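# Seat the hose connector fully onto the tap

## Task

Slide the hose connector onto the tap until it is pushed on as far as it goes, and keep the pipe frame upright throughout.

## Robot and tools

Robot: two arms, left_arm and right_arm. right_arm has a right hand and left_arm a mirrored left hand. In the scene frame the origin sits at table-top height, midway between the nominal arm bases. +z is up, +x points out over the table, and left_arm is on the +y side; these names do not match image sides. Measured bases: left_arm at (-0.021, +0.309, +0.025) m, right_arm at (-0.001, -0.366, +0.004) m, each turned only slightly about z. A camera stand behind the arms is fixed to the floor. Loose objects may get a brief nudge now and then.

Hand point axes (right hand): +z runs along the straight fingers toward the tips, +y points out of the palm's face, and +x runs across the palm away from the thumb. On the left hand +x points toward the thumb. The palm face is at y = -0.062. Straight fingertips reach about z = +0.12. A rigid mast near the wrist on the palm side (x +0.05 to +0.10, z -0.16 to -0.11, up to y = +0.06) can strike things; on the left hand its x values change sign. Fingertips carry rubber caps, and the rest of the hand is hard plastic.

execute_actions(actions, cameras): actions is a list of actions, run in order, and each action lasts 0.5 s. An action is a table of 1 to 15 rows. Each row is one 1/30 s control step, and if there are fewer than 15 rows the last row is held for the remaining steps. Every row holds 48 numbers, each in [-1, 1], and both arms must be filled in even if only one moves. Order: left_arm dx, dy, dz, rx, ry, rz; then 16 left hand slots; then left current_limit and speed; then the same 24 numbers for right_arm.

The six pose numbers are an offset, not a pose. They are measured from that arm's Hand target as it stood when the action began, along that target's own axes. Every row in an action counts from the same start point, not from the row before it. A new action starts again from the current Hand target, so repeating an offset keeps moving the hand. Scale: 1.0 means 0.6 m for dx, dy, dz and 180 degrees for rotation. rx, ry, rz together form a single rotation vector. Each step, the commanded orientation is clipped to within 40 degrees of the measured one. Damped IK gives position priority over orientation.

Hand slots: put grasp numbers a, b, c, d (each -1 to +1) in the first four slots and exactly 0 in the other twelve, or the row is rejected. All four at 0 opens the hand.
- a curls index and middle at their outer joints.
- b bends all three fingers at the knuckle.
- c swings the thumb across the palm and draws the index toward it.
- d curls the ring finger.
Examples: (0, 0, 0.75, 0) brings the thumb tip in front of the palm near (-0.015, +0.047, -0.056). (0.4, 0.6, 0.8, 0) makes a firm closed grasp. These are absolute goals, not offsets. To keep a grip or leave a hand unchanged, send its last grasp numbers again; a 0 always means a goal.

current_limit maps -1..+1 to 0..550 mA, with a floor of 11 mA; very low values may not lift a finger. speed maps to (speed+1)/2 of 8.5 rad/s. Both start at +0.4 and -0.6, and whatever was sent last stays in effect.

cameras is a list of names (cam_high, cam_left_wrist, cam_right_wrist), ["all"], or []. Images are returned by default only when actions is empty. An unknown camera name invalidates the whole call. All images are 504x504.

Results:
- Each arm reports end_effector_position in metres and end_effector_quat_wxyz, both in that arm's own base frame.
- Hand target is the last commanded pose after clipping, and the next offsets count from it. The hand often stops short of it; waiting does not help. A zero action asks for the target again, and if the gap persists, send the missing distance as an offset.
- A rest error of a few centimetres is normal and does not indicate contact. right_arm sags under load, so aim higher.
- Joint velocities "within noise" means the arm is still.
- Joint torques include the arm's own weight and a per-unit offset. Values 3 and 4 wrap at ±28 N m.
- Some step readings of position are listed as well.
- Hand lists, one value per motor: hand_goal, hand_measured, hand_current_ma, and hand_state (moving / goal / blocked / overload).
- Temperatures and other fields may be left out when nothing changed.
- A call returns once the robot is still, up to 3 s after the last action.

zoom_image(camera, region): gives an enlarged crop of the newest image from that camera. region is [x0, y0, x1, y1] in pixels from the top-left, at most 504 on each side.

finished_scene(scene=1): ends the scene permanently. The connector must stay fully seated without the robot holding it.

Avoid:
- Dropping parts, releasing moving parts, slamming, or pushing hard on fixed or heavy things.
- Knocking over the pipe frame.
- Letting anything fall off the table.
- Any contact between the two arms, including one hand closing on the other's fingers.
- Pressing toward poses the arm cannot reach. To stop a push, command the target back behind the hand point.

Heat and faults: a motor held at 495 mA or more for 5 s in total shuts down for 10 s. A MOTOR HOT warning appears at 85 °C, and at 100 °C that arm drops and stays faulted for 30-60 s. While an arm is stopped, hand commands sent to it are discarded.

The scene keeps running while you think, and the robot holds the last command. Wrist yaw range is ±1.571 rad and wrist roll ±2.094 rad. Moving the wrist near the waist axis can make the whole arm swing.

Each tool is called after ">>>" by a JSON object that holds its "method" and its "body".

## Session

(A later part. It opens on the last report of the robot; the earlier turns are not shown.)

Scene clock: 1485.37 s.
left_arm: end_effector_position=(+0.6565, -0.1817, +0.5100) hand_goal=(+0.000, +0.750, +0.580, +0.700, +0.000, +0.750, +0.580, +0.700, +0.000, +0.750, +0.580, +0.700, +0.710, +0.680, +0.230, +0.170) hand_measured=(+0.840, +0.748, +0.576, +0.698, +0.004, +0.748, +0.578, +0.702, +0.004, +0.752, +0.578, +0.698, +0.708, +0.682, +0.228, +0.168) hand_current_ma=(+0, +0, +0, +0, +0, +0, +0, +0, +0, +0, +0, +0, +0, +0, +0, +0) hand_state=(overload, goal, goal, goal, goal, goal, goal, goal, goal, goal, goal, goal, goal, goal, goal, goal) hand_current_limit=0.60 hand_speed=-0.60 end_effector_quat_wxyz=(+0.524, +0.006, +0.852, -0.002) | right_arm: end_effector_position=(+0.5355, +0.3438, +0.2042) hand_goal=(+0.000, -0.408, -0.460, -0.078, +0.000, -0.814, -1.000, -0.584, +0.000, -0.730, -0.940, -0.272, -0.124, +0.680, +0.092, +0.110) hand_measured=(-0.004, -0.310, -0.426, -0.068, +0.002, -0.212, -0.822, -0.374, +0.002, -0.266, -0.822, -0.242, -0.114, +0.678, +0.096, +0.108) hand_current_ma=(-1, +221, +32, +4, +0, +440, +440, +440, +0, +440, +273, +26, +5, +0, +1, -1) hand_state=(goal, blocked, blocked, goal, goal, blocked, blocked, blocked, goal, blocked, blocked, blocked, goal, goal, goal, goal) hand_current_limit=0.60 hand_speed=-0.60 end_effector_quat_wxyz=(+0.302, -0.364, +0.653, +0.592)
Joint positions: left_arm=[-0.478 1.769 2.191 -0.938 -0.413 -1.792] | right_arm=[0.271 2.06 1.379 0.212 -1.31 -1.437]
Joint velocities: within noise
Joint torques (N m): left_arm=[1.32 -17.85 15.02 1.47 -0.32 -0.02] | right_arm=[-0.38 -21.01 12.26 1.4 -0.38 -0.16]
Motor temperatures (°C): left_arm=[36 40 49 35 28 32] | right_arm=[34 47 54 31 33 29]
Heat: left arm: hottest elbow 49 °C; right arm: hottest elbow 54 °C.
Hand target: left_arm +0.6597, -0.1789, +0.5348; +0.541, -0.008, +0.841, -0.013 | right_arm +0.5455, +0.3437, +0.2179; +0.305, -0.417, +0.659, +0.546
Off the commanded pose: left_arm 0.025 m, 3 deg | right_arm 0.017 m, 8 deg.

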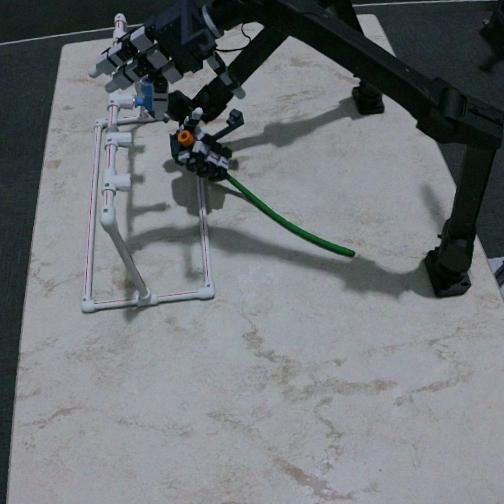

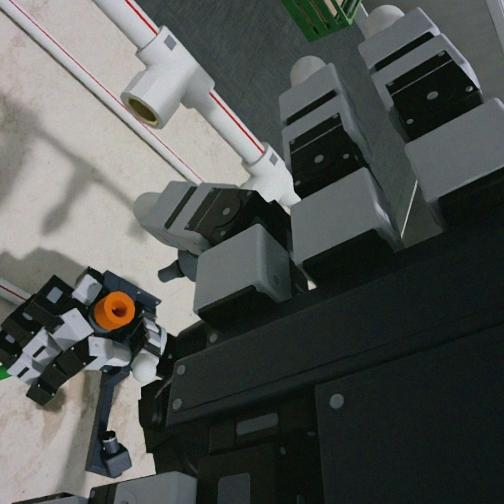

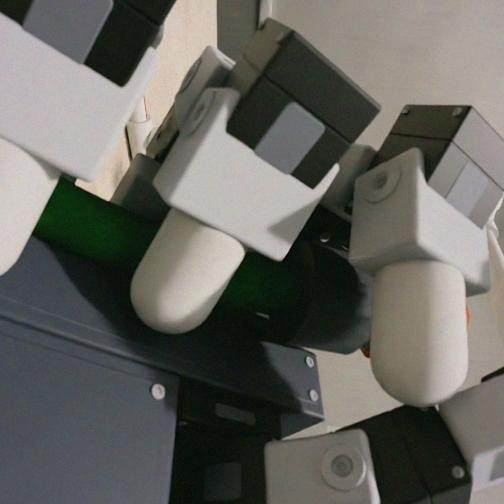

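>>> {"method": "execute_actions", "body": {"actions": [[[0,0,0,0,0,0,0,0,0,0,0,0,0,0,0,0,0,0,0,0,0,0,0.6,-0.6,0.0043,-0.0058,-0.004,0.0028,0.0104,-0.0121,1,0.86,0.55,0.95,0,0,0,0,0,0,0,0,0,0,0,0,0.6,-0.6],[0,0,0,0,0,0,0,0,0,0,0,0,0,0,0,0,0,0,0,0,0,0,0.6,-0.6,0.0086,-0.0115,-0.0079,0.0055,0.0208,-0.0242,1,0.86,0.55,0.95,0,0,0,0,0,0,0,0,0,0,0,0,0.6,-0.6],[0,0,0,0,0,0,0,0,0,0,0,0,0,0,0,0,0,0,0,0,0,0,0.6,-0.6,0.0129,-0.0172,-0.0119,0.0083,0.0311,-0.0363,1,0.86,0.55,0.95,0,0,0,0,0,0,0,0,0,0,0,0,0.6,-0.6],[0,0,0,0,0,0,0,0,0,0,0,0,0,0,0,0,0,0,0,0,0,0,0.6,-0.6,0.0172,-0.023,-0.0158,0.0111,0.0415,-0.0484,1,0.86,0.55,0.95,0,0,0,0,0,0,0,0,0,0,0,0,0.6,-0.6]]], "cameras": ["all"]}}

Scene clock: 1488.47 s.
left_arm: end_effector_position=(+0.6565, -0.1817, +0.5100) hand_goal=(+0.000, +0.750, +0.580, +0.700, +0.000, +0.750, +0.580, +0.700, +0.000, +0.750, +0.580, +0.700, +0.710, +0.680, +0.230, +0.170) hand_measured=(+0.840, +0.748, +0.576, +0.698, +0.004, +0.748, +0.578, +0.702, +0.004, +0.752, +0.578, +0.698, +0.708, +0.682, +0.228, +0.168) hand_current_ma=(+0, +0, +0, +0, +0, +0, +0, +0, +0, +0, +0, +0, +0, +0, +0, +0) hand_state=(overload, goal, goal, goal, goal, goal, goal, goal, goal, goal, goal, goal, goal, goal, goal, goal) hand_current_limit=0.60 hand_speed=-0.60 end_effector_quat_wxyz=(+0.524, +0.006, +0.852, -0.002) | right_arm: end_effector_position=(+0.5408, +0.3326, +0.1865) hand_goal=(+0.000, -0.408, -0.460, -0.078, +0.000, -0.814, -1.000, -0.584, +0.000, -0.730, -0.940, -0.272, -0.124, +0.680, +0.092, +0.110) hand_measured=(-0.004, -0.312, -0.426, -0.068, +0.002, -0.214, -0.820, -0.376, +0.002, -0.266, -0.822, -0.242, -0.114, +0.678, +0.096, +0.108) hand_current_ma=(-1, +217, +32, +4, +0, +440, +440, +440, +0, +440, +273, +26, +5, +0, +1, -1) hand_state=(goal, blocked, blocked, goal, goal, blocked, blocked, blocked, goal, blocked, blocked, blocked, goal, goal, goal, goal) hand_current_limit=0.60 hand_speed=-0.60 end_effector_quat_wxyz=(+0.316, -0.424, +0.664, +0.528)
Joint positions: left_arm=[-0.478 1.769 2.191 -0.938 -0.413 -1.792] | right_arm=[0.244 2.06 1.496 -0.3 -1.245 -1.946]
Joint torques (N m): left_arm=[1.32 -17.85 15.02 1.47 -0.32 -0.02] | right_arm=[-0.73 -22.36 13.04 1.16 -0.45 -0.21]
Heat: left arm: hottest elbow 49 °C; right arm: hottest elbow 54 °C.
Hand target: left_arm +0.6597, -0.1789, +0.5349; +0.541, -0.008, +0.841, -0.013 | right_arm +0.5535, +0.3313, +0.2048; +0.309, -0.495, +0.654, +0.482
Off the commanded pose: left_arm 0.025 m, 3 deg | right_arm 0.022 m, 10 deg.
Step readings (end_effector_position of left_arm | right_arm):
0: (+0.6565, -0.1817, +0.5100) | (+0.5355, +0.3438, +0.2042)
1: (+0.6565, -0.1817, +0.5100) | (+0.5355, +0.3439, +0.2039)
2: (+0.6565, -0.1817, +0.5100) | (+0.5358, +0.3439, +0.2031)
4: (+0.6565, -0.1817, +0.5100) | (+0.5378, +0.3424, +0.2007)
8: (+0.6565, -0.1817, +0.5100) | (+0.5402, +0.3403, +0.1971)
15: (+0.6565, -0.1817, +0.5100) | (+0.5452, +0.3344, +0.1910)

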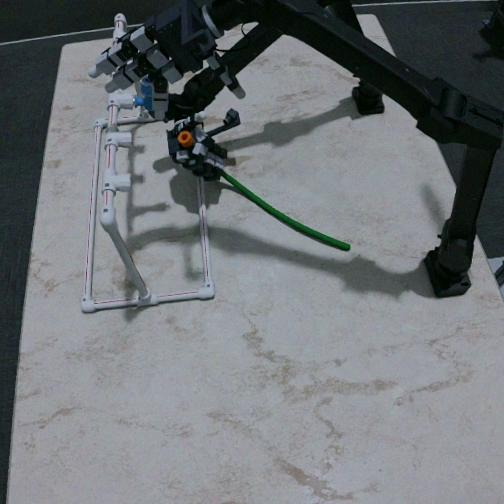

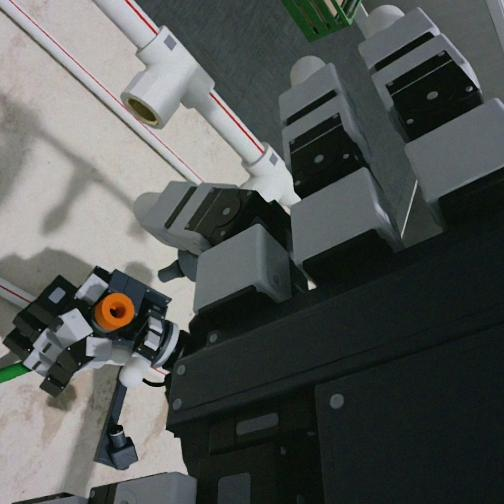

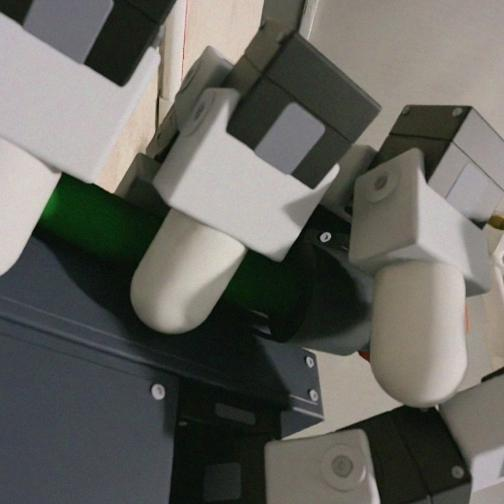

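>>> {"method": "zoom_image", "body": {"camera": "cam_left_wrist", "region": [95, 290, 145, 340]}}

>>> {"method": "zoom_image", "body": {"camera": "cam_left_wrist", "region": [106, 300, 132, 326]}}

Scaled by 10.080 from the camera's 504x504 image, which has a finer 720x720 frame.

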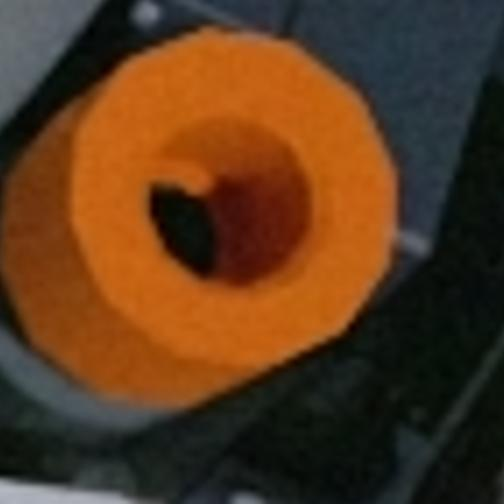

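Scaled by 19.385 from the camera's 504x504 image, which has a finer 720x720 frame.

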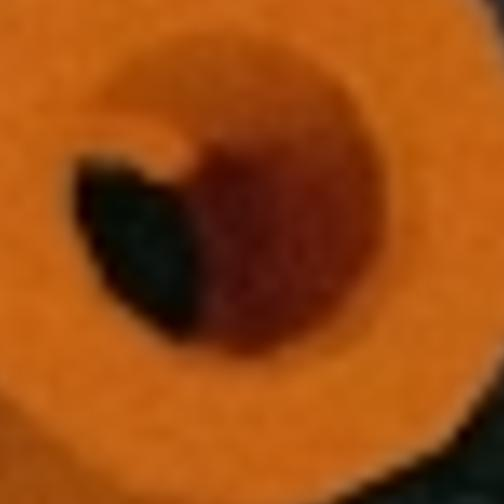

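>>> {"method": "execute_actions", "body": {"actions": [[[-0.014,-0.021,0.03,0,0,0,0,0,0,0,0,0,0,0,0,0,0,0,0,0,0,0,0.6,-0.6,0,0,0,0,0,0,1,0.86,0.55,0.95,0,0,0,0,0,0,0,0,0,0,0,0,0.6,-0.6],[-0.028,-0.042,0.06,0,0,0,0,0,0,0,0,0,0,0,0,0,0,0,0,0,0,0,0.6,-0.6,0,0,0,0,0,0,1,0.86,0.55,0.95,0,0,0,0,0,0,0,0,0,0,0,0,0.6,-0.6],[-0.042,-0.063,0.09,0,0,0,0,0,0,0,0,0,0,0,0,0,0,0,0,0,0,0,0.6,-0.6,0,0,0,0,0,0,1,0.86,0.55,0.95,0,0,0,0,0,0,0,0,0,0,0,0,0.6,-0.6],[-0.055,-0.083,0.121,0,0,0,0,0,0,0,0,0,0,0,0,0,0,0,0,0,0,0,0.6,-0.6,0,0,0,0,0,0,1,0.86,0.55,0.95,0,0,0,0,0,0,0,0,0,0,0,0,0.6,-0.6]]], "cameras": ["cam_left_wrist"]}}

Scene clock: 1495.40 s.
left_arm: end_effector_position=(+0.7424, -0.2268, +0.5021) hand_goal=(+0.000, +0.750, +0.580, +0.700, +0.000, +0.750, +0.580, +0.700, +0.000, +0.750, +0.580, +0.700, +0.710, +0.680, +0.230, +0.170) hand_measured=(+0.904, +0.746, +0.576, +0.698, +0.004, +0.748, +0.578, +0.702, +0.004, +0.752, +0.578, +0.698, +0.708, +0.682, +0.228, +0.168) hand_current_ma=(+0, +0, +0, +0, +0, +0, +0, +0, +0, +0, +0, +0, +0, +0, +0, +0) hand_state=(overload, goal, goal, goal, goal, goal, goal, goal, goal, goal, goal, goal, goal, goal, goal, goal) hand_current_limit=0.60 hand_speed=-0.60 end_effector_quat_wxyz=(+0.545, +0.004, +0.838, -0.012) | right_arm: end_effector_position=(+0.5414, +0.3331, +0.1867) hand_goal=(+0.000, -0.408, -0.460, -0.078, +0.000, -0.814, -1.000, -0.584, +0.000, -0.730, -0.940, -0.272, -0.124, +0.680, +0.092, +0.110) hand_measured=(-0.004, -0.312, -0.426, -0.068, +0.002, -0.214, -0.820, -0.378, +0.002, -0.266, -0.822, -0.242, -0.114, +0.678, +0.096, +0.108) hand_current_ma=(-1, +217, +32, +4, +0, +440, +440, +440, +0, +440, +273, +26, +5, +0, +1, -1) hand_state=(goal, blocked, blocked, goal, goal, blocked, blocked, blocked, goal, blocked, blocked, blocked, goal, goal, goal, goal) hand_current_limit=0.60 hand_speed=-0.60 end_effector_quat_wxyz=(+0.302, -0.435, +0.677, +0.511)
Joint positions: left_arm=[-0.479 2.145 2.745 -1.057 -0.41 -1.781] | right_arm=[0.244 2.06 1.543 -0.468 -1.208 -2.059]
Joint torques (N m): left_arm=[0.38 -23.82 13.59 1.59 -0.32 0.25] | right_arm=[-0.5 -22.3 13.33 1.02 -0.49 -0.24]
Motor temperatures (°C): left_arm=[36 39 50 35 28 32] | right_arm=[34 46 55 31 33 29]
Heat: left arm: hottest elbow 50 °C; right arm: hottest elbow 55 °C.
Hand target: left_arm +0.7393, -0.2288, +0.5364; +0.541, -0.008, +0.841, -0.013 | right_arm +0.5535, +0.3313, +0.2047; +0.309, -0.495, +0.654, +0.482
Off the commanded pose: left_arm 0.034 m, 2 deg | right_arm 0.022 m, 8 deg.
joint sent to its limit (right arm) — joint 6 (wrist roll), lower limit. The joint targets are off in orientation, not in position.
Step readings (end_effector_position of left_arm | right_arm):
0: (+0.6565, -0.1817, +0.5100) | (+0.5408, +0.3326, +0.1865)
1: (+0.6567, -0.1818, +0.5102) | (+0.5409, +0.3327, +0.1863)
2: (+0.6576, -0.1823, +0.5111) | (+0.5410, +0.3328, +0.1860)
4: (+0.6662, -0.1867, +0.5181) | (+0.5417, +0.3331, +0.1864)
8: (+0.6960, -0.2024, +0.5290) | (+0.5428, +0.3335, +0.1886)
15: (+0.7369, -0.2237, +0.5008) | (+0.5420, +0.3333, +0.1875)
Images, in order (width x height): cam_left_wrist 504x504.

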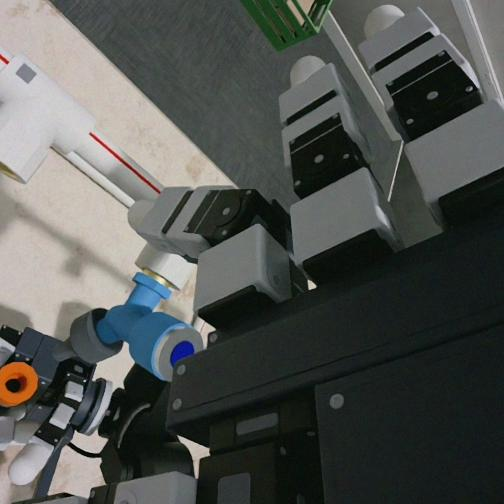

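>>> {"method": "zoom_image", "body": {"camera": "cam_left_wrist", "region": [0, 358, 42, 400]}}

>>> {"method": "zoom_image", "body": {"camera": "cam_left_wrist", "region": [6, 374, 26, 394]}}

Scaled by 12.000 from the camera's 504x504 image, which has a finer 720x720 frame.

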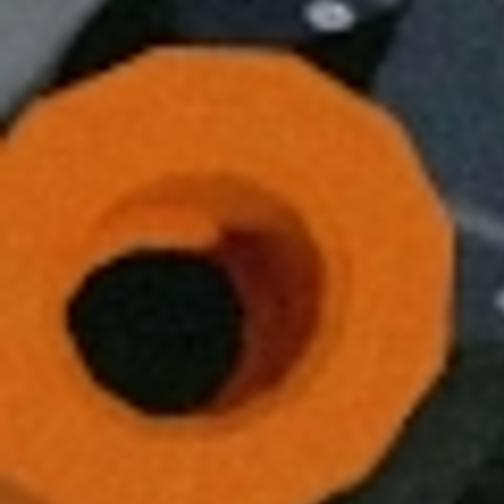

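Scaled by 25.200 from the camera's 504x504 image, which has a finer 720x720 frame.

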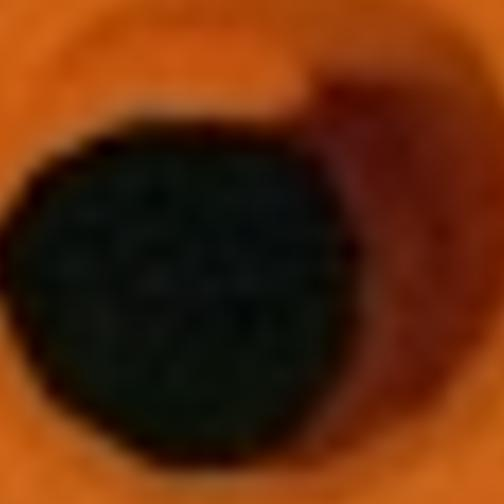

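>>> {"method": "execute_actions", "body": {"actions": [[[0.014,0.021,-0.03,0,0,0,0,0,0,0,0,0,0,0,0,0,0,0,0,0,0,0,0.6,-0.6,0,0,0,0,0,0,1,0.86,0.55,0.95,0,0,0,0,0,0,0,0,0,0,0,0,0.6,-0.6],[0.028,0.042,-0.06,0,0,0,0,0,0,0,0,0,0,0,0,0,0,0,0,0,0,0,0.6,-0.6,0,0,0,0,0,0,1,0.86,0.55,0.95,0,0,0,0,0,0,0,0,0,0,0,0,0.6,-0.6],[0.042,0.063,-0.09,0,0,0,0,0,0,0,0,0,0,0,0,0,0,0,0,0,0,0,0.6,-0.6,0,0,0,0,0,0,1,0.86,0.55,0.95,0,0,0,0,0,0,0,0,0,0,0,0,0.6,-0.6],[0.055,0.083,-0.121,0,0,0,0,0,0,0,0,0,0,0,0,0,0,0,0,0,0,0,0.6,-0.6,0,0,0,0,0,0,1,0.86,0.55,0.95,0,0,0,0,0,0,0,0,0,0,0,0,0.6,-0.6]],[[0,0,0,0,0,0,0,0,0,0,0,0,0,0,0,0,0,0,0,0,0,0,0.6,-0.6,-0.0056,0.0052,0.0032,-0.0028,-0.0104,0.0121,1,0.86,0.55,0.95,0,0,0,0,0,0,0,0,0,0,0,0,0.6,-0.6],[0,0,0,0,0,0,0,0,0,0,0,0,0,0,0,0,0,0,0,0,0,0,0.6,-0.6,-0.0112,0.0103,0.0063,-0.0055,-0.0208,0.0242,1,0.86,0.55,0.95,0,0,0,0,0,0,0,0,0,0,0,0,0.6,-0.6],[0,0,0,0,0,0,0,0,0,0,0,0,0,0,0,0,0,0,0,0,0,0,0.6,-0.6,-0.0168,0.0155,0.0095,-0.0083,-0.0311,0.0363,1,0.86,0.55,0.95,0,0,0,0,0,0,0,0,0,0,0,0,0.6,-0.6],[0,0,0,0,0,0,0,0,0,0,0,0,0,0,0,0,0,0,0,0,0,0,0.6,-0.6,-0.0224,0.0207,0.0127,-0.0111,-0.0415,0.0484,1,0.86,0.55,0.95,0,0,0,0,0,0,0,0,0,0,0,0,0.6,-0.6]],[[0,0,0,0,0,0,0,0,0,0,0,0,0,0,0,0,0,0,0,0,0,0,0.6,-0.6,-0.0056,0.0055,0.0029,-0.0028,-0.0104,0.0121,1,0.86,0.55,0.95,0,0,0,0,0,0,0,0,0,0,0,0,0.6,-0.6],[0,0,0,0,0,0,0,0,0,0,0,0,0,0,0,0,0,0,0,0,0,0,0.6,-0.6,-0.0112,0.011,0.0058,-0.0055,-0.0208,0.0242,1,0.86,0.55,0.95,0,0,0,0,0,0,0,0,0,0,0,0,0.6,-0.6],[0,0,0,0,0,0,0,0,0,0,0,0,0,0,0,0,0,0,0,0,0,0,0.6,-0.6,-0.0168,0.0165,0.0087,-0.0083,-0.0311,0.0363,1,0.86,0.55,0.95,0,0,0,0,0,0,0,0,0,0,0,0,0.6,-0.6],[0,0,0,0,0,0,0,0,0,0,0,0,0,0,0,0,0,0,0,0,0,0,0.6,-0.6,-0.0224,0.022,0.0117,-0.0111,-0.0415,0.0484,1,0.86,0.55,0.95,0,0,0,0,0,0,0,0,0,0,0,0,0.6,-0.6]]]}}

Scene clock: 1502.23 s.
left_arm: end_effector_position=(+0.6568, -0.1825, +0.5313) hand_goal=(+0.000, +0.750, +0.580, +0.700, +0.000, +0.750, +0.580, +0.700, +0.000, +0.750, +0.580, +0.700, +0.710, +0.680, +0.230, +0.170) hand_measured=(+0.904, +0.748, +0.576, +0.698, +0.004, +0.748, +0.578, +0.702, +0.004, +0.752, +0.578, +0.698, +0.708, +0.682, +0.228, +0.168) hand_current_ma=(+0, +0, +0, +0, +0, +0, +0, +0, +0, +0, +0, +0, +0, +0, +0, +0) hand_state=(overload, goal, goal, goal, goal, goal, goal, goal, goal, goal, goal, goal, goal, goal, goal, goal) hand_current_limit=0.60 hand_speed=-0.60 end_effector_quat_wxyz=(+0.534, -0.009, +0.845, -0.014) | right_arm: end_effector_position=(+0.5448, +0.3499, +0.2211) hand_goal=(+0.000, -0.408, -0.460, -0.078, +0.000, -0.814, -1.000, -0.584, +0.000, -0.730, -0.940, -0.272, -0.124, +0.680, +0.092, +0.110) hand_measured=(-0.004, -0.316, -0.426, -0.072, +0.002, -0.226, -0.804, -0.394, +0.002, -0.266, -0.822, -0.242, -0.112, +0.678, +0.098, +0.108) hand_current_ma=(-1, +201, +32, +2, +0, +440, +440, +440, +0, +440, +273, +26, +6, +0, +2, -1) hand_state=(goal, blocked, blocked, goal, goal, blocked, blocked, blocked, goal, blocked, blocked, blocked, goal, goal, goal, goal) hand_current_limit=0.60 hand_speed=-0.60 end_effector_quat_wxyz=(+0.266, -0.343, +0.674, +0.598)
Joint positions: left_arm=[-0.478 1.793 2.28 -0.976 -0.414 -1.819] | right_arm=[0.276 2.046 1.431 0.037 -1.306 -1.451]
Joint torques (N m): left_arm=[1.26 -19.31 8.5 2.47 -0.3 0.25] | right_arm=[1.2 -23.47 8.46 2.59 -0.53 0.18]
Motor temperatures (°C): left_arm=[36 40 49 35 28 32] | right_arm=[34 45 55 31 33 29]
Heat: left arm: hottest elbow 49 °C; right arm: hottest elbow 55 °C.
Hand target: left_arm +0.6596, -0.1791, +0.5350; +0.541, -0.008, +0.841, -0.013 | right_arm +0.5396, +0.3543, +0.2342; +0.298, -0.334, +0.658, +0.605
Off the commanded pose: left_arm 0.006 m, 1 deg | right_arm 0.015 m, 4 deg.
Step readings (end_effector_position of left_arm | right_arm):
0: (+0.7424, -0.2268, +0.5021) | (+0.5414, +0.3331, +0.1867)
1: (+0.7422, -0.2267, +0.5021) | (+0.5414, +0.3331, +0.1867)
2: (+0.7411, -0.2261, +0.5009) | (+0.5415, +0.3331, +0.1867)
4: (+0.7366, -0.2236, +0.4992) | (+0.5415, +0.3331, +0.1867)
8: (+0.7112, -0.2103, +0.4956) | (+0.5415, +0.3331, +0.1866)
15: (+0.6676, -0.1875, +0.5238) | (+0.5415, +0.3331, +0.1866)
16: (+0.6634, -0.1853, +0.5285) | (+0.5415, +0.3331, +0.1867)
17: (+0.6596, -0.1834, +0.5331) | (+0.5414, +0.3331, +0.1874)
19: (+0.6547, -0.1810, +0.5396) | (+0.5400, +0.3324, +0.1912)
23: (+0.6522, -0.1801, +0.5431) | (+0.5393, +0.3334, +0.2002)
30: (+0.6560, -0.1822, +0.5306) | (+0.5449, +0.3372, +0.2076)
31: (+0.6561, -0.1823, +0.5304) | (+0.5455, +0.3376, +0.2085)
32: (+0.6563, -0.1824, +0.5306) | (+0.5462, +0.3379, +0.2099)
34: (+0.6566, -0.1825, +0.5311) | (+0.5466, +0.3383, +0.2134)
38: (+0.6567, -0.1826, +0.5313) | (+0.5455, +0.3409, +0.2171)
45: (+0.6568, -0.1825, +0.5313) | (+0.5410, +0.3488, +0.2140)

>>> {"method": "execute_actions", "body": {"actions": [[[-0.012,0.001,-0.011,0,-0.019,0,0,0,0,0,0,0,0,0,0,0,0,0,0,0,0,0,0.6,-0.6,-0.0056,0.0046,0.0032,-0.0028,-0.0104,0.0121,1,0.86,0.55,0.95,0,0,0,0,0,0,0,0,0,0,0,0,0.6,-0.6],[-0.024,0.002,-0.022,0,-0.038,0,0,0,0,0,0,0,0,0,0,0,0,0,0,0,0,0,0.6,-0.6,-0.0112,0.0092,0.0064,-0.0055,-0.0208,0.0242,1,0.86,0.55,0.95,0,0,0,0,0,0,0,0,0,0,0,0,0.6,-0.6],[-0.036,0.003,-0.033,0,-0.057,0,0,0,0,0,0,0,0,0,0,0,0,0,0,0,0,0,0.6,-0.6,-0.0168,0.0138,0.0096,-0.0083,-0.0311,0.0363,1,0.86,0.55,0.95,0,0,0,0,0,0,0,0,0,0,0,0,0.6,-0.6],[-0.048,0.004,-0.043,0,-0.076,0,0,0,0,0,0,0,0,0,0,0,0,0,0,0,0,0,0.6,-0.6,-0.0225,0.0185,0.0128,-0.0111,-0.0415,0.0484,1,0.86,0.55,0.95,0,0,0,0,0,0,0,0,0,0,0,0,0.6,-0.6]],[[-0.012,0.001,-0.011,0,-0.019,0,0,0,0,0,0,0,0,0,0,0,0,0,0,0,0,0,0.6,-0.6,0,0,0,0,0,0,1,0.86,0.55,0.95,0,0,0,0,0,0,0,0,0,0,0,0,0.6,-0.6],[-0.024,0.002,-0.022,0,-0.038,0,0,0,0,0,0,0,0,0,0,0,0,0,0,0,0,0,0.6,-0.6,0,0,0,0,0,0,1,0.86,0.55,0.95,0,0,0,0,0,0,0,0,0,0,0,0,0.6,-0.6],[-0.036,0.003,-0.033,0,-0.057,0,0,0,0,0,0,0,0,0,0,0,0,0,0,0,0,0,0.6,-0.6,0,0,0,0,0,0,1,0.86,0.55,0.95,0,0,0,0,0,0,0,0,0,0,0,0,0.6,-0.6],[-0.048,0.004,-0.043,0,-0.077,0,0,0,0,0,0,0,0,0,0,0,0,0,0,0,0,0,0.6,-0.6,0,0,0,0,0,0,1,0.86,0.55,0.95,0,0,0,0,0,0,0,0,0,0,0,0,0.6,-0.6]]], "cameras": ["all"]}}

Scene clock: 1505.23 s.
left_arm: end_effector_position=(+0.6326, -0.1717, +0.5964) hand_goal=(+0.000, +0.750, +0.580, +0.700, +0.000, +0.750, +0.580, +0.700, +0.000, +0.750, +0.580, +0.700, +0.710, +0.680, +0.230, +0.170) hand_measured=(+0.904, +0.748, +0.576, +0.698, +0.004, +0.748, +0.578, +0.702, +0.004, +0.752, +0.578, +0.698, +0.708, +0.682, +0.228, +0.168) hand_current_ma=(+0, +0, +0, +0, +0, +0, +0, +0, +0, +0, +0, +0, +0, +0, +0, +0) hand_state=(overload, goal, goal, goal, goal, goal, goal, goal, goal, goal, goal, goal, goal, goal, goal, goal) hand_current_limit=0.60 hand_speed=-0.60 end_effector_quat_wxyz=(+0.717, -0.014, +0.697, -0.009) | right_arm: end_effector_position=(+0.5407, +0.3578, +0.2660) hand_goal=(+0.000, -0.408, -0.460, -0.078, +0.000, -0.814, -1.000, -0.584, +0.000, -0.730, -0.940, -0.272, -0.124, +0.680, +0.092, +0.110) hand_measured=(-0.004, -0.316, -0.426, -0.072, +0.002, -0.226, -0.804, -0.396, +0.002, -0.266, -0.822, -0.242, -0.112, +0.678, +0.098, +0.108) hand_current_ma=(-1, +200, +32, +2, +0, +440, +440, +440, +0, +440, +273, +26, +7, +0, +3, -1) hand_state=(goal, blocked, blocked, goal, goal, blocked, blocked, blocked, goal, blocked, blocked, blocked, goal, goal, goal, goal) hand_current_limit=0.60 hand_speed=-0.60 end_effector_quat_wxyz=(+0.294, -0.251, +0.651, +0.653)
Joint positions: left_arm=[-0.51 1.558 1.835 -0.245 -0.518 -1.588] | right_arm=[0.31 2.029 1.281 0.82 -1.205 -0.722]
Joint torques (N m): left_arm=[0.5 -17.14 9.14 2.59 -0.02 0.25] | right_arm=[0.73 -17.73 7.94 2.85 0.12 0.2]
Heat: left arm: hottest elbow 49 °C; right arm: hottest elbow 54 °C.
Hand target: left_arm +0.6282, -0.1720, +0.6048; +0.726, -0.011, +0.688, -0.011 | right_arm +0.5389, +0.3634, +0.2509; +0.287, -0.248, +0.650, +0.658
Off the commanded pose: left_arm 0.009 m, 1 deg | right_arm 0.016 m, 1 deg.
Step readings (end_effector_position of left_arm | right_arm):
0: (+0.6568, -0.1825, +0.5313) | (+0.5449, +0.3499, +0.2211)
1: (+0.6570, -0.1826, +0.5310) | (+0.5449, +0.3499, +0.2211)
2: (+0.6579, -0.1825, +0.5311) | (+0.5451, +0.3499, +0.2212)
4: (+0.6596, -0.1805, +0.5308) | (+0.5447, +0.3497, +0.2221)
8: (+0.6595, -0.1755, +0.5318) | (+0.5432, +0.3515, +0.2261)
15: (+0.6533, -0.1732, +0.5549) | (+0.5403, +0.3589, +0.2345)
16: (+0.6524, -0.1728, +0.5581) | (+0.5402, +0.3591, +0.2356)
17: (+0.6514, -0.1726, +0.5615) | (+0.5400, +0.3593, +0.2369)
19: (+0.6486, -0.1706, +0.5661) | (+0.5398, +0.3590, +0.2397)
23: (+0.6395, -0.1691, +0.5753) | (+0.5403, +0.3575, +0.2474)
30: (+0.6316, -0.1715, +0.5953) | (+0.5393, +0.3581, +0.2599)

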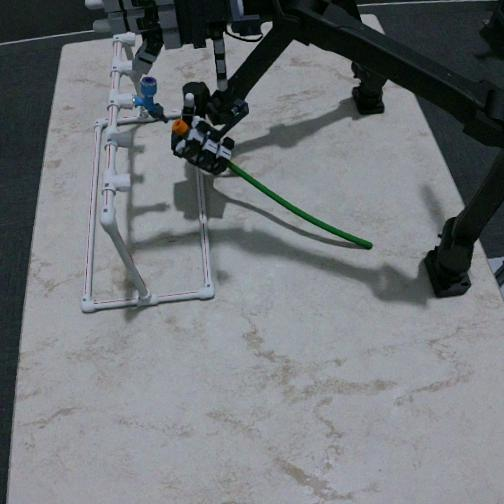

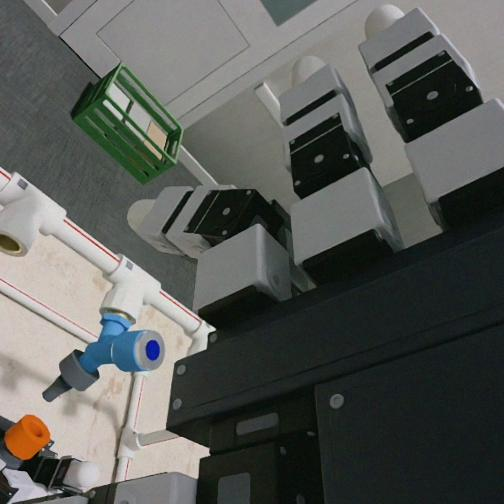

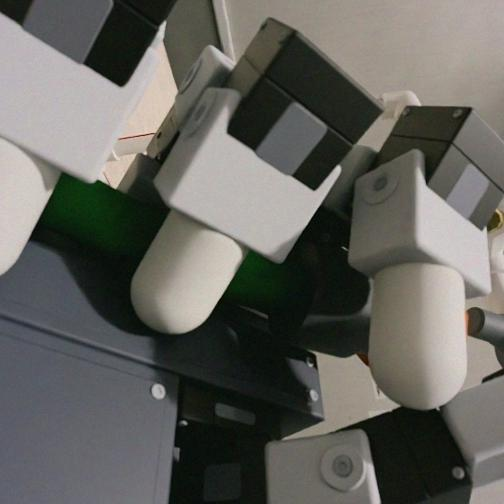

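>>> {"method": "zoom_image", "body": {"camera": "cam_left_wrist", "region": [0, 340, 130, 470]}}

>>> {"method": "zoom_image", "body": {"camera": "cam_right_wrist", "region": [404, 280, 504, 380]}}

Scaled by 3.877 from the camera's 504x504 image, which has a finer 720x720 frame.

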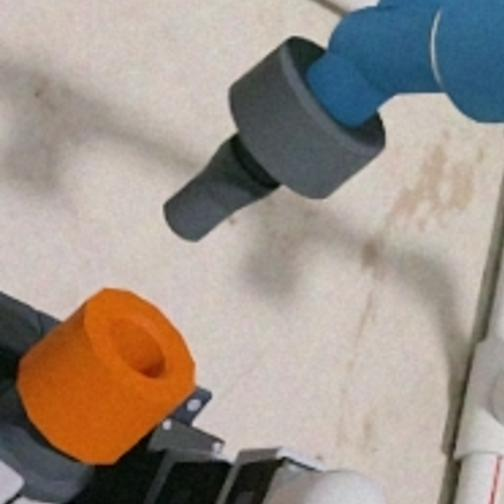

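Scaled by 5.040 from the camera's 504x504 image, which has a finer 720x720 frame.

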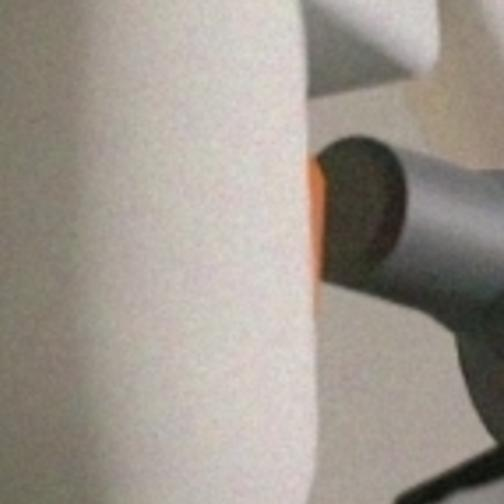

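>>> {"method": "execute_actions", "body": {"actions": [[[0,0,0,0,0,0,0,0,0,0,0,0,0,0,0,0,0,0,0,0,0,0,0.6,-0.6,-0.006,0.002,0.0003,0,0,0,1,0.86,0.55,0.95,0,0,0,0,0,0,0,0,0,0,0,0,0.6,-0.6],[0,0,0,0,0,0,0,0,0,0,0,0,0,0,0,0,0,0,0,0,0,0,0.6,-0.6,-0.012,0.004,0.0006,0,0,0,1,0.86,0.55,0.95,0,0,0,0,0,0,0,0,0,0,0,0,0.6,-0.6],[0,0,0,0,0,0,0,0,0,0,0,0,0,0,0,0,0,0,0,0,0,0,0.6,-0.6,-0.018,0.006,0.0009,0,0,0,1,0.86,0.55,0.95,0,0,0,0,0,0,0,0,0,0,0,0,0.6,-0.6],[0,0,0,0,0,0,0,0,0,0,0,0,0,0,0,0,0,0,0,0,0,0,0.6,-0.6,-0.0237,0.0078,0.0012,0,0,0,1,0.86,0.55,0.95,0,0,0,0,0,0,0,0,0,0,0,0,0.6,-0.6]],[[0,0,0,0,0,0,0,0,0,0,0,0,0,0,0,0,0,0,0,0,0,0,0.6,-0.6,-0.006,0.002,0.0003,0,0,0,1,0.86,0.55,0.95,0,0,0,0,0,0,0,0,0,0,0,0,0.6,-0.6],[0,0,0,0,0,0,0,0,0,0,0,0,0,0,0,0,0,0,0,0,0,0,0.6,-0.6,-0.012,0.004,0.0006,0,0,0,1,0.86,0.55,0.95,0,0,0,0,0,0,0,0,0,0,0,0,0.6,-0.6],[0,0,0,0,0,0,0,0,0,0,0,0,0,0,0,0,0,0,0,0,0,0,0.6,-0.6,-0.018,0.006,0.0009,0,0,0,1,0.86,0.55,0.95,0,0,0,0,0,0,0,0,0,0,0,0,0.6,-0.6],[0,0,0,0,0,0,0,0,0,0,0,0,0,0,0,0,0,0,0,0,0,0,0.6,-0.6,-0.0237,0.0078,0.0012,0,0,0,1,0.86,0.55,0.95,0,0,0,0,0,0,0,0,0,0,0,0,0.6,-0.6]],[[0,0,0,0,0,0,0,0,0,0,0,0,0,0,0,0,0,0,0,0,0,0,0.6,-0.6,-0.006,0.002,0.0003,0,0,0,1,0.86,0.55,0.95,0,0,0,0,0,0,0,0,0,0,0,0,0.6,-0.6],[0,0,0,0,0,0,0,0,0,0,0,0,0,0,0,0,0,0,0,0,0,0,0.6,-0.6,-0.012,0.004,0.0006,0,0,0,1,0.86,0.55,0.95,0,0,0,0,0,0,0,0,0,0,0,0,0.6,-0.6],[0,0,0,0,0,0,0,0,0,0,0,0,0,0,0,0,0,0,0,0,0,0,0.6,-0.6,-0.018,0.006,0.0009,0,0,0,1,0.86,0.55,0.95,0,0,0,0,0,0,0,0,0,0,0,0,0.6,-0.6],[0,0,0,0,0,0,0,0,0,0,0,0,0,0,0,0,0,0,0,0,0,0,0.6,-0.6,-0.0237,0.0078,0.0012,0,0,0,1,0.86,0.55,0.95,0,0,0,0,0,0,0,0,0,0,0,0,0.6,-0.6]]], "cameras": ["all"]}}

>>> {"method": "zoom_image", "body": {"camera": "cam_left_wrist", "region": [10, 350, 100, 440]}}

>>> {"method": "zoom_image", "body": {"camera": "cam_right_wrist", "region": [404, 280, 504, 380]}}

Scene clock: 1508.43 s.
left_arm: end_effector_position=(+0.6328, -0.1720, +0.5974) hand_goal=(+0.000, +0.750, +0.580, +0.700, +0.000, +0.750, +0.580, +0.700, +0.000, +0.750, +0.580, +0.700, +0.710, +0.680, +0.230, +0.170) hand_measured=(+0.904, +0.748, +0.576, +0.698, +0.004, +0.748, +0.578, +0.702, +0.004, +0.752, +0.578, +0.698, +0.708, +0.682, +0.228, +0.168) hand_current_ma=(+0, +0, +0, +0, +0, +0, +0, +0, +0, +0, +0, +0, +0, +0, +0, +0) hand_state=(overload, goal, goal, goal, goal, goal, goal, goal, goal, goal, goal, goal, goal, goal, goal, goal) hand_current_limit=0.60 hand_speed=-0.60 end_effector_quat_wxyz=(+0.718, -0.013, +0.696, -0.009) | right_arm: end_effector_position=(+0.5505, +0.3603, +0.2723) hand_goal=(+0.000, -0.408, -0.460, -0.078, +0.000, -0.814, -1.000, -0.584, +0.000, -0.730, -0.940, -0.272, -0.124, +0.680, +0.092, +0.110) hand_measured=(-0.004, -0.318, -0.426, -0.072, +0.002, -0.226, -0.804, -0.396, +0.002, -0.266, -0.822, -0.242, -0.110, +0.678, +0.098, +0.108) hand_current_ma=(-1, +190, +32, +1, +0, +440, +440, +440, +0, +440, +273, +26, +8, +0, +3, -1) hand_state=(goal, blocked, blocked, goal, goal, blocked, blocked, blocked, goal, blocked, blocked, blocked, goal, goal, goal, goal) hand_current_limit=0.60 hand_speed=-0.60 end_effector_quat_wxyz=(+0.276, -0.237, +0.660, +0.658)
Joint positions: left_arm=[-0.51 1.558 1.835 -0.241 -0.516 -1.585] | right_arm=[0.31 2.029 1.308 0.769 -1.208 -0.697]
Joint torques (N m): left_arm=[0.5 -17.2 8.96 2.59 -0.02 0.26] | right_arm=[-0.44 -20.6 12.64 1.63 -0.06 0.23]
Heat: left arm: hottest elbow 49 °C; right arm: hottest elbow 54 °C.
Hand target: left_arm +0.6282, -0.1720, +0.6047; +0.725, -0.011, +0.688, -0.011 | right_arm +0.5595, +0.3633, +0.2909; +0.287, -0.248, +0.650, +0.658
Off the commanded pose: left_arm 0.009 m, 1 deg | right_arm 0.021 m, 2 deg.
Step readings (end_effector_position of left_arm | right_arm):
0: (+0.6326, -0.1717, +0.5964) | (+0.5407, +0.3578, +0.2660)
1: (+0.6326, -0.1717, +0.5964) | (+0.5407, +0.3578, +0.2660)
2: (+0.6326, -0.1718, +0.5965) | (+0.5408, +0.3578, +0.2662)
4: (+0.6327, -0.1719, +0.5968) | (+0.5410, +0.3577, +0.2664)
8: (+0.6328, -0.1720, +0.5973) | (+0.5416, +0.3577, +0.2668)
15: (+0.6328, -0.1720, +0.5974) | (+0.5420, +0.3577, +0.2670)
16: (+0.6328, -0.1720, +0.5974) | (+0.5420, +0.3577, +0.2670)
17: (+0.6328, -0.1720, +0.5974) | (+0.5420, +0.3577, +0.2670)
19: (+0.6328, -0.1720, +0.5974) | (+0.5421, +0.3577, +0.2671)
23: (+0.6328, -0.1720, +0.5974) | (+0.5429, +0.3579, +0.2664)
30: (+0.6328, -0.1720, +0.5974) | (+0.5436, +0.3580, +0.2657)
31: (+0.6328, -0.1720, +0.5974) | (+0.5436, +0.3581, +0.2657)
32: (+0.6328, -0.1720, +0.5974) | (+0.5437, +0.3581, +0.2657)
34: (+0.6328, -0.1720, +0.5974) | (+0.5446, +0.3584, +0.2661)
38: (+0.6328, -0.1720, +0.5974) | (+0.5477, +0.3594, +0.2691)
45: (+0.6328, -0.1720, +0.5974) | (+0.5502, +0.3602, +0.2721)

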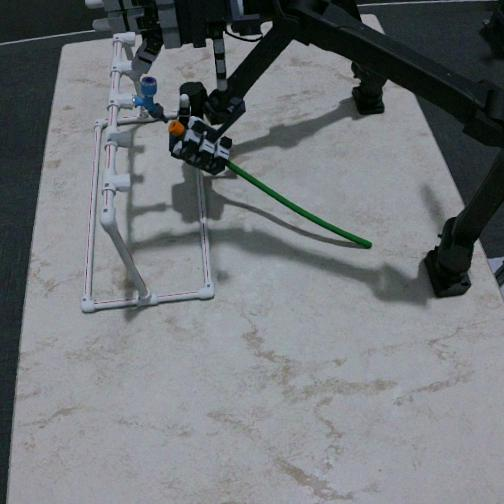

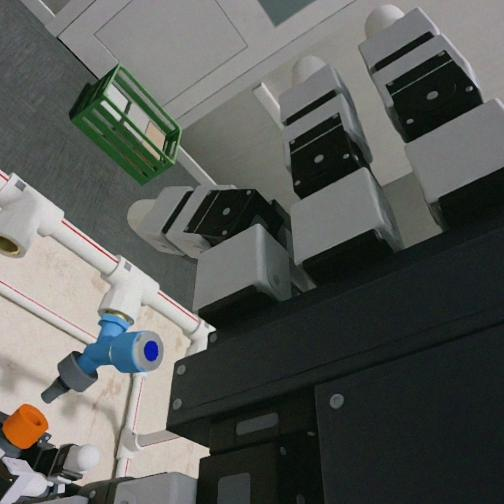

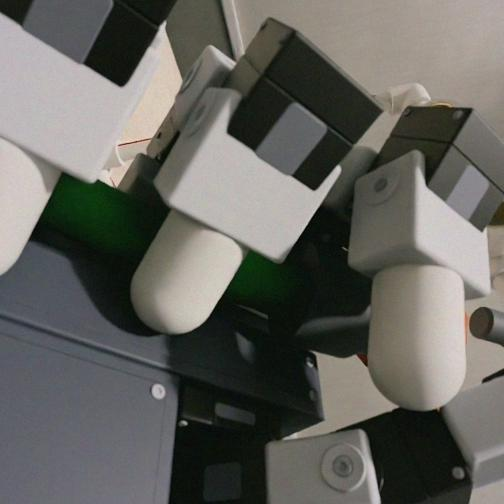

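Scaled by 5.600 from the camera's 504x504 image, which has a finer 720x720 frame.

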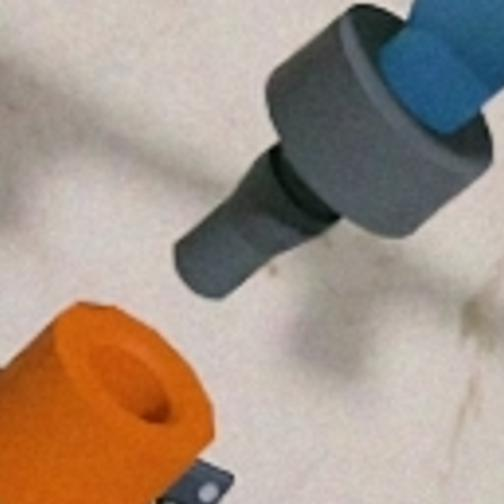

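Scaled by 5.040 from the camera's 504x504 image, which has a finer 720x720 frame.

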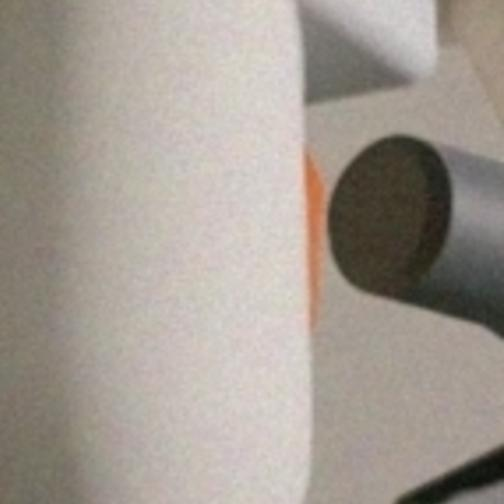

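>>> {"method": "execute_actions", "body": {"actions": [[[0,0,0,0,0,0,0,0,0,0,0,0,0,0,0,0,0,0,0,0,0,0,0.6,-0.6,-0.006,0.002,0.0003,0,0,0,1,0.86,0.55,0.95,0,0,0,0,0,0,0,0,0,0,0,0,0.6,-0.6],[0,0,0,0,0,0,0,0,0,0,0,0,0,0,0,0,0,0,0,0,0,0,0.6,-0.6,-0.012,0.004,0.0006,0,0,0,1,0.86,0.55,0.95,0,0,0,0,0,0,0,0,0,0,0,0,0.6,-0.6],[0,0,0,0,0,0,0,0,0,0,0,0,0,0,0,0,0,0,0,0,0,0,0.6,-0.6,-0.018,0.006,0.0009,0,0,0,1,0.86,0.55,0.95,0,0,0,0,0,0,0,0,0,0,0,0,0.6,-0.6],[0,0,0,0,0,0,0,0,0,0,0,0,0,0,0,0,0,0,0,0,0,0,0.6,-0.6,-0.0237,0.0078,0.0012,0,0,0,1,0.86,0.55,0.95,0,0,0,0,0,0,0,0,0,0,0,0,0.6,-0.6]]], "cameras": ["cam_left_wrist","cam_right_wrist"]}}

>>> {"method": "zoom_image", "body": {"camera": "cam_left_wrist", "region": [10, 350, 100, 440]}}

>>> {"method": "zoom_image", "body": {"camera": "cam_right_wrist", "region": [404, 280, 504, 380]}}

Scene clock: 1509.97 s.
left_arm: end_effector_position=(+0.6328, -0.1720, +0.5974) hand_goal=(+0.000, +0.750, +0.580, +0.700, +0.000, +0.750, +0.580, +0.700, +0.000, +0.750, +0.580, +0.700, +0.710, +0.680, +0.230, +0.170) hand_measured=(+0.904, +0.748, +0.576, +0.698, +0.004, +0.748, +0.578, +0.702, +0.004, +0.752, +0.578, +0.698, +0.708, +0.682, +0.228, +0.168) hand_current_ma=(+0, +0, +0, +0, +0, +0, +0, +0, +0, +0, +0, +0, +0, +0, +0, +0) hand_state=(overload, goal, goal, goal, goal, goal, goal, goal, goal, goal, goal, goal, goal, goal, goal, goal) hand_current_limit=0.60 hand_speed=-0.60 end_effector_quat_wxyz=(+0.718, -0.013, +0.696, -0.009) | right_arm: end_effector_position=(+0.5570, +0.3625, +0.2792) hand_goal=(+0.000, -0.408, -0.460, -0.078, +0.000, -0.814, -1.000, -0.584, +0.000, -0.730, -0.940, -0.272, -0.124, +0.680, +0.092, +0.110) hand_measured=(-0.004, -0.318, -0.426, -0.072, +0.002, -0.226, -0.804, -0.396, +0.002, -0.266, -0.822, -0.242, -0.110, +0.678, +0.098, +0.108) hand_current_ma=(-1, +190, +32, +1, +0, +440, +440, +440, +0, +440, +273, +26, +8, +0, +3, -1) hand_state=(goal, blocked, blocked, goal, goal, blocked, blocked, blocked, goal, blocked, blocked, blocked, goal, goal, goal, goal) hand_current_limit=0.60 hand_speed=-0.60 end_effector_quat_wxyz=(+0.271, -0.236, +0.661, +0.658)
Joint positions: left_arm=[-0.51 1.558 1.835 -0.241 -0.516 -1.585] | right_arm=[0.31 2.029 1.335 0.733 -1.212 -0.697]
Joint torques (N m): left_arm=[0.56 -17.14 8.98 2.58 -0.02 0.26] | right_arm=[-0.32 -21.36 13.04 1.61 -0.09 0.23]
Heat: left arm: hottest elbow 49 °C; right arm: hottest elbow 54 °C.
Hand target: left_arm +0.6282, -0.1720, +0.6047; +0.725, -0.011, +0.688, -0.011 | right_arm +0.5663, +0.3633, +0.3042; +0.287, -0.249, +0.650, +0.658
Off the commanded pose: left_arm 0.009 m, 1 deg | right_arm 0.027 m, 3 deg.
Step readings (end_effector_position of left_arm | right_arm):
0: (+0.6328, -0.1720, +0.5974) | (+0.5505, +0.3603, +0.2723)
1: (+0.6328, -0.1720, +0.5974) | (+0.5505, +0.3603, +0.2723)
2: (+0.6328, -0.1720, +0.5974) | (+0.5506, +0.3603, +0.2722)
4: (+0.6328, -0.1720, +0.5974) | (+0.5513, +0.3606, +0.2726)
8: (+0.6328, -0.1720, +0.5974) | (+0.5542, +0.3616, +0.2757)
15: (+0.6328, -0.1720, +0.5974) | (+0.5569, +0.3624, +0.2794)
Images, in order (width x height): cam_left_wrist 504x504, cam_right_wrist 504x504.

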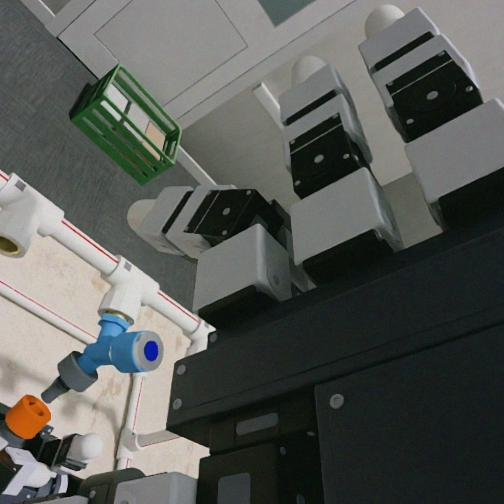

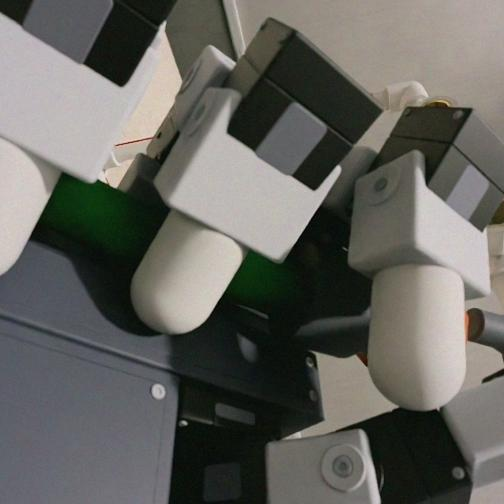

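Scaled by 5.600 from the camera's 504x504 image, which has a finer 720x720 frame.

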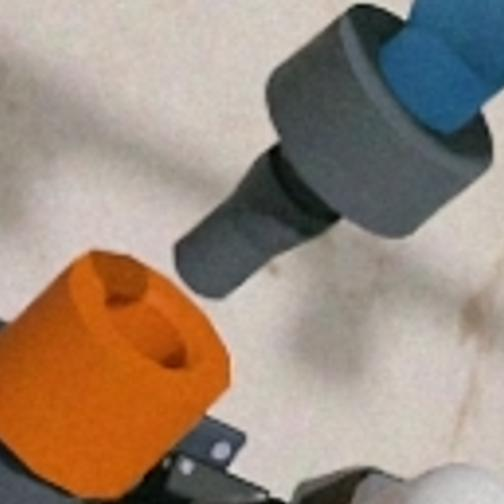

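Scaled by 5.040 from the camera's 504x504 image, which has a finer 720x720 frame.

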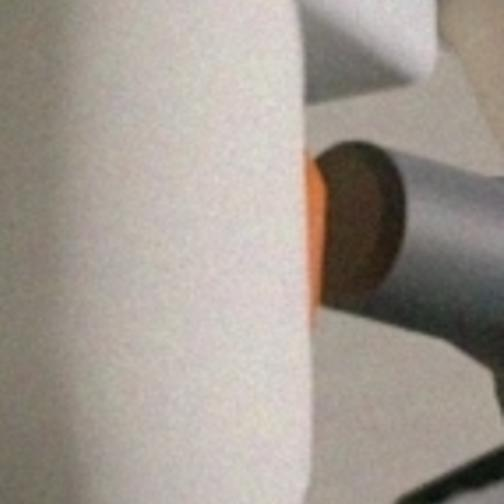

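>>> {"method": "zoom_image", "body": {"camera": "cam_left_wrist", "region": [35, 350, 100, 415]}}

>>> {"method": "zoom_image", "body": {"camera": "cam_left_wrist", "region": [0, 385, 65, 450]}}

Scaled by 7.754 from the camera's 504x504 image, which has a finer 720x720 frame.

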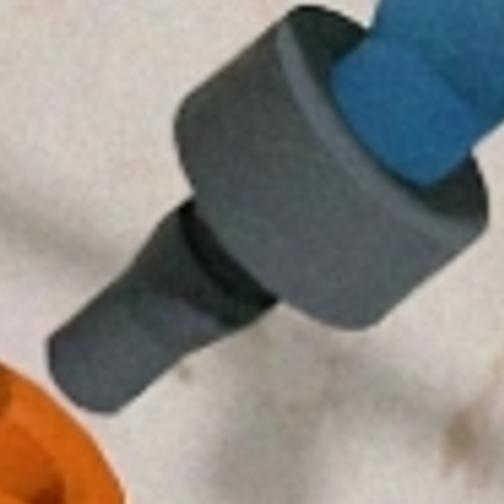

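Scaled by 7.754 from the camera's 504x504 image, which has a finer 720x720 frame.

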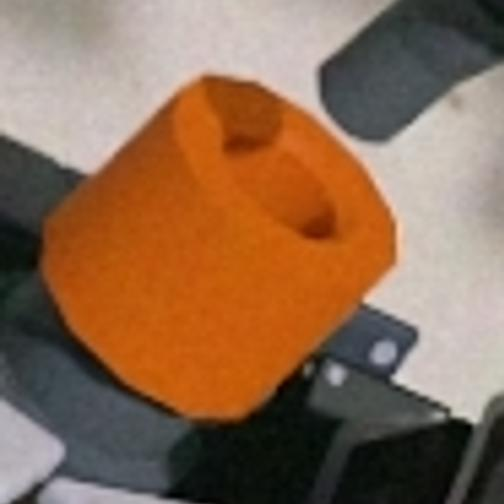

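>>> {"method": "execute_actions", "body": {"actions": [[[0,0,0,0,0,0,0,0,0,0,0,0,0,0,0,0,0,0,0,0,0,0,0.6,-0.6,-0.0055,0.0021,0.0003,-0.00065,-0.00054,-0.00225,1,0.86,0.55,0.95,0,0,0,0,0,0,0,0,0,0,0,0,0.6,-0.6],[0,0,0,0,0,0,0,0,0,0,0,0,0,0,0,0,0,0,0,0,0,0,0.6,-0.6,-0.011,0.0042,0.0005,-0.0013,-0.0011,-0.0045,1,0.86,0.55,0.95,0,0,0,0,0,0,0,0,0,0,0,0,0.6,-0.6],[0,0,0,0,0,0,0,0,0,0,0,0,0,0,0,0,0,0,0,0,0,0,0.6,-0.6,-0.01655,0.00637,0.0008,-0.00194,-0.00161,-0.00675,1,0.86,0.55,0.95,0,0,0,0,0,0,0,0,0,0,0,0,0.6,-0.6]]], "cameras": ["cam_left_wrist","cam_right_wrist"]}}

>>> {"method": "zoom_image", "body": {"camera": "cam_left_wrist", "region": [0, 355, 90, 445]}}

>>> {"method": "zoom_image", "body": {"camera": "cam_right_wrist", "region": [434, 290, 504, 360]}}

Scene clock: 1513.83 s.
left_arm: end_effector_position=(+0.6328, -0.1720, +0.5974) hand_goal=(+0.000, +0.750, +0.580, +0.700, +0.000, +0.750, +0.580, +0.700, +0.000, +0.750, +0.580, +0.700, +0.710, +0.680, +0.230, +0.170) hand_measured=(+0.904, +0.748, +0.576, +0.698, +0.004, +0.748, +0.578, +0.702, +0.004, +0.752, +0.578, +0.698, +0.708, +0.682, +0.228, +0.168) hand_current_ma=(+0, +0, +0, +0, +0, +0, +0, +0, +0, +0, +0, +0, +0, +0, +0, +0) hand_state=(overload, goal, goal, goal, goal, goal, goal, goal, goal, goal, goal, goal, goal, goal, goal, goal) hand_current_limit=0.60 hand_speed=-0.60 end_effector_quat_wxyz=(+0.718, -0.013, +0.696, -0.009) | right_arm: end_effector_position=(+0.5608, +0.3638, +0.2894) hand_goal=(+0.000, -0.408, -0.460, -0.078, +0.000, -0.814, -1.000, -0.584, +0.000, -0.730, -0.940, -0.272, -0.124, +0.680, +0.092, +0.110) hand_measured=(-0.004, -0.318, -0.426, -0.072, +0.002, -0.226, -0.804, -0.396, +0.002, -0.266, -0.822, -0.242, -0.110, +0.678, +0.098, +0.108) hand_current_ma=(-1, +190, +32, +1, +0, +440, +440, +440, +0, +440, +273, +26, +8, +0, +3, -1) hand_state=(goal, blocked, blocked, goal, goal, blocked, blocked, blocked, goal, blocked, blocked, blocked, goal, goal, goal, goal) hand_current_limit=0.60 hand_speed=-0.60 end_effector_quat_wxyz=(+0.279, -0.243, +0.656, +0.658)
Joint positions: left_arm=[-0.51 1.558 1.835 -0.241 -0.516 -1.585] | right_arm=[0.31 2.029 1.362 0.73 -1.214 -0.697]
Joint torques (N m): left_arm=[0.5 -17.14 8.96 2.58 -0.02 0.26] | right_arm=[-0.38 -21.36 13.2 1.47 -0.06 0.25]
Heat: left arm: hottest elbow 49 °C; right arm: hottest elbow 54 °C.
Hand target: left_arm +0.6282, -0.1720, +0.6047; +0.725, -0.011, +0.688, -0.011 | right_arm +0.5707, +0.3633, +0.3139; +0.295, -0.255, +0.645, +0.657
Off the commanded pose: left_arm 0.009 m, 1 deg | right_arm 0.026 m, 3 deg.
Step readings (end_effector_position of left_arm | right_arm):
0: (+0.6328, -0.1720, +0.5974) | (+0.5570, +0.3625, +0.2792)
1: (+0.6328, -0.1720, +0.5974) | (+0.5570, +0.3625, +0.2792)
2: (+0.6328, -0.1720, +0.5974) | (+0.5571, +0.3625, +0.2793)
4: (+0.6328, -0.1720, +0.5974) | (+0.5572, +0.3626, +0.2802)
8: (+0.6328, -0.1720, +0.5974) | (+0.5591, +0.3632, +0.2854)
15: (+0.6328, -0.1720, +0.5974) | (+0.5606, +0.3637, +0.2896)
Images, in order (width x height): cam_left_wrist 504x504, cam_right_wrist 504x504.

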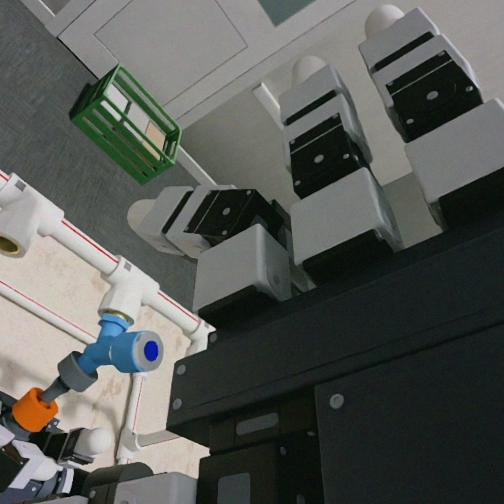

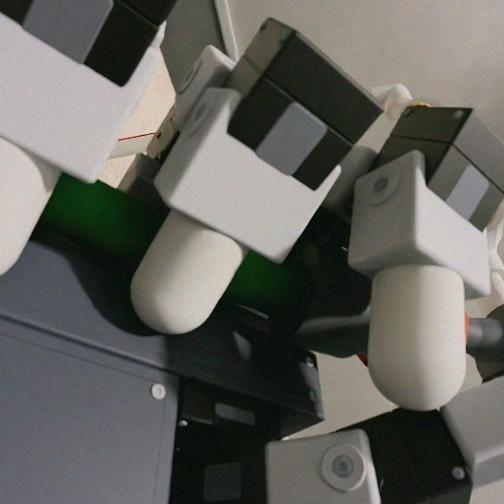

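Scaled by 5.600 from the camera's 504x504 image, which has a finer 720x720 frame.

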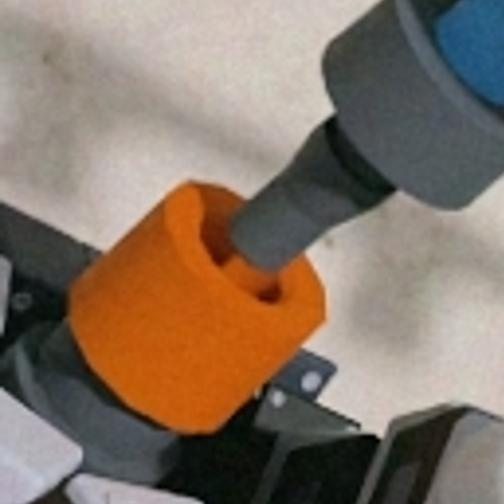

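Scaled by 7.200 from the camera's 504x504 image, which has a finer 720x720 frame.

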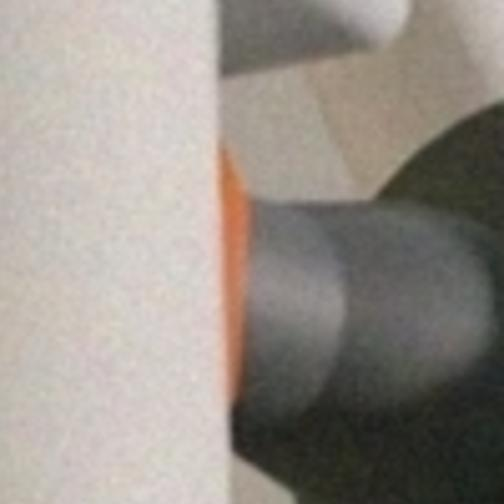

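>>> {"method": "zoom_image", "body": {"camera": "cam_left_wrist", "region": [10, 370, 60, 420]}}

>>> {"method": "zoom_image", "body": {"camera": "cam_left_wrist", "region": [45, 345, 95, 395]}}

Scaled by 10.080 from the camera's 504x504 image, which has a finer 720x720 frame.

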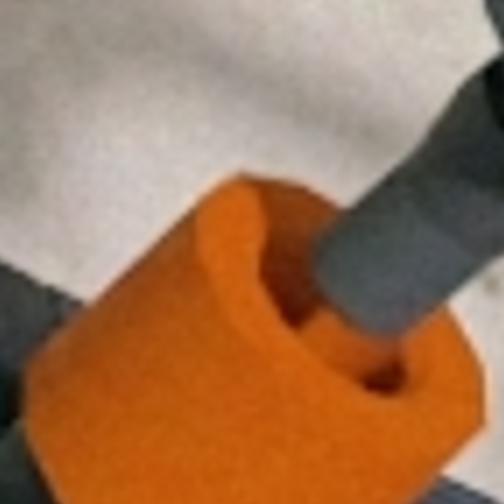

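Scaled by 10.080 from the camera's 504x504 image, which has a finer 720x720 frame.

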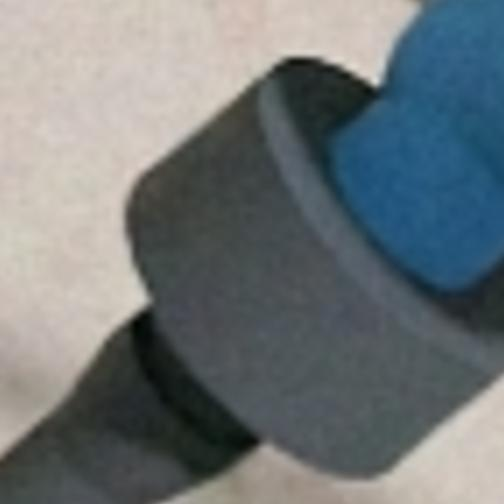

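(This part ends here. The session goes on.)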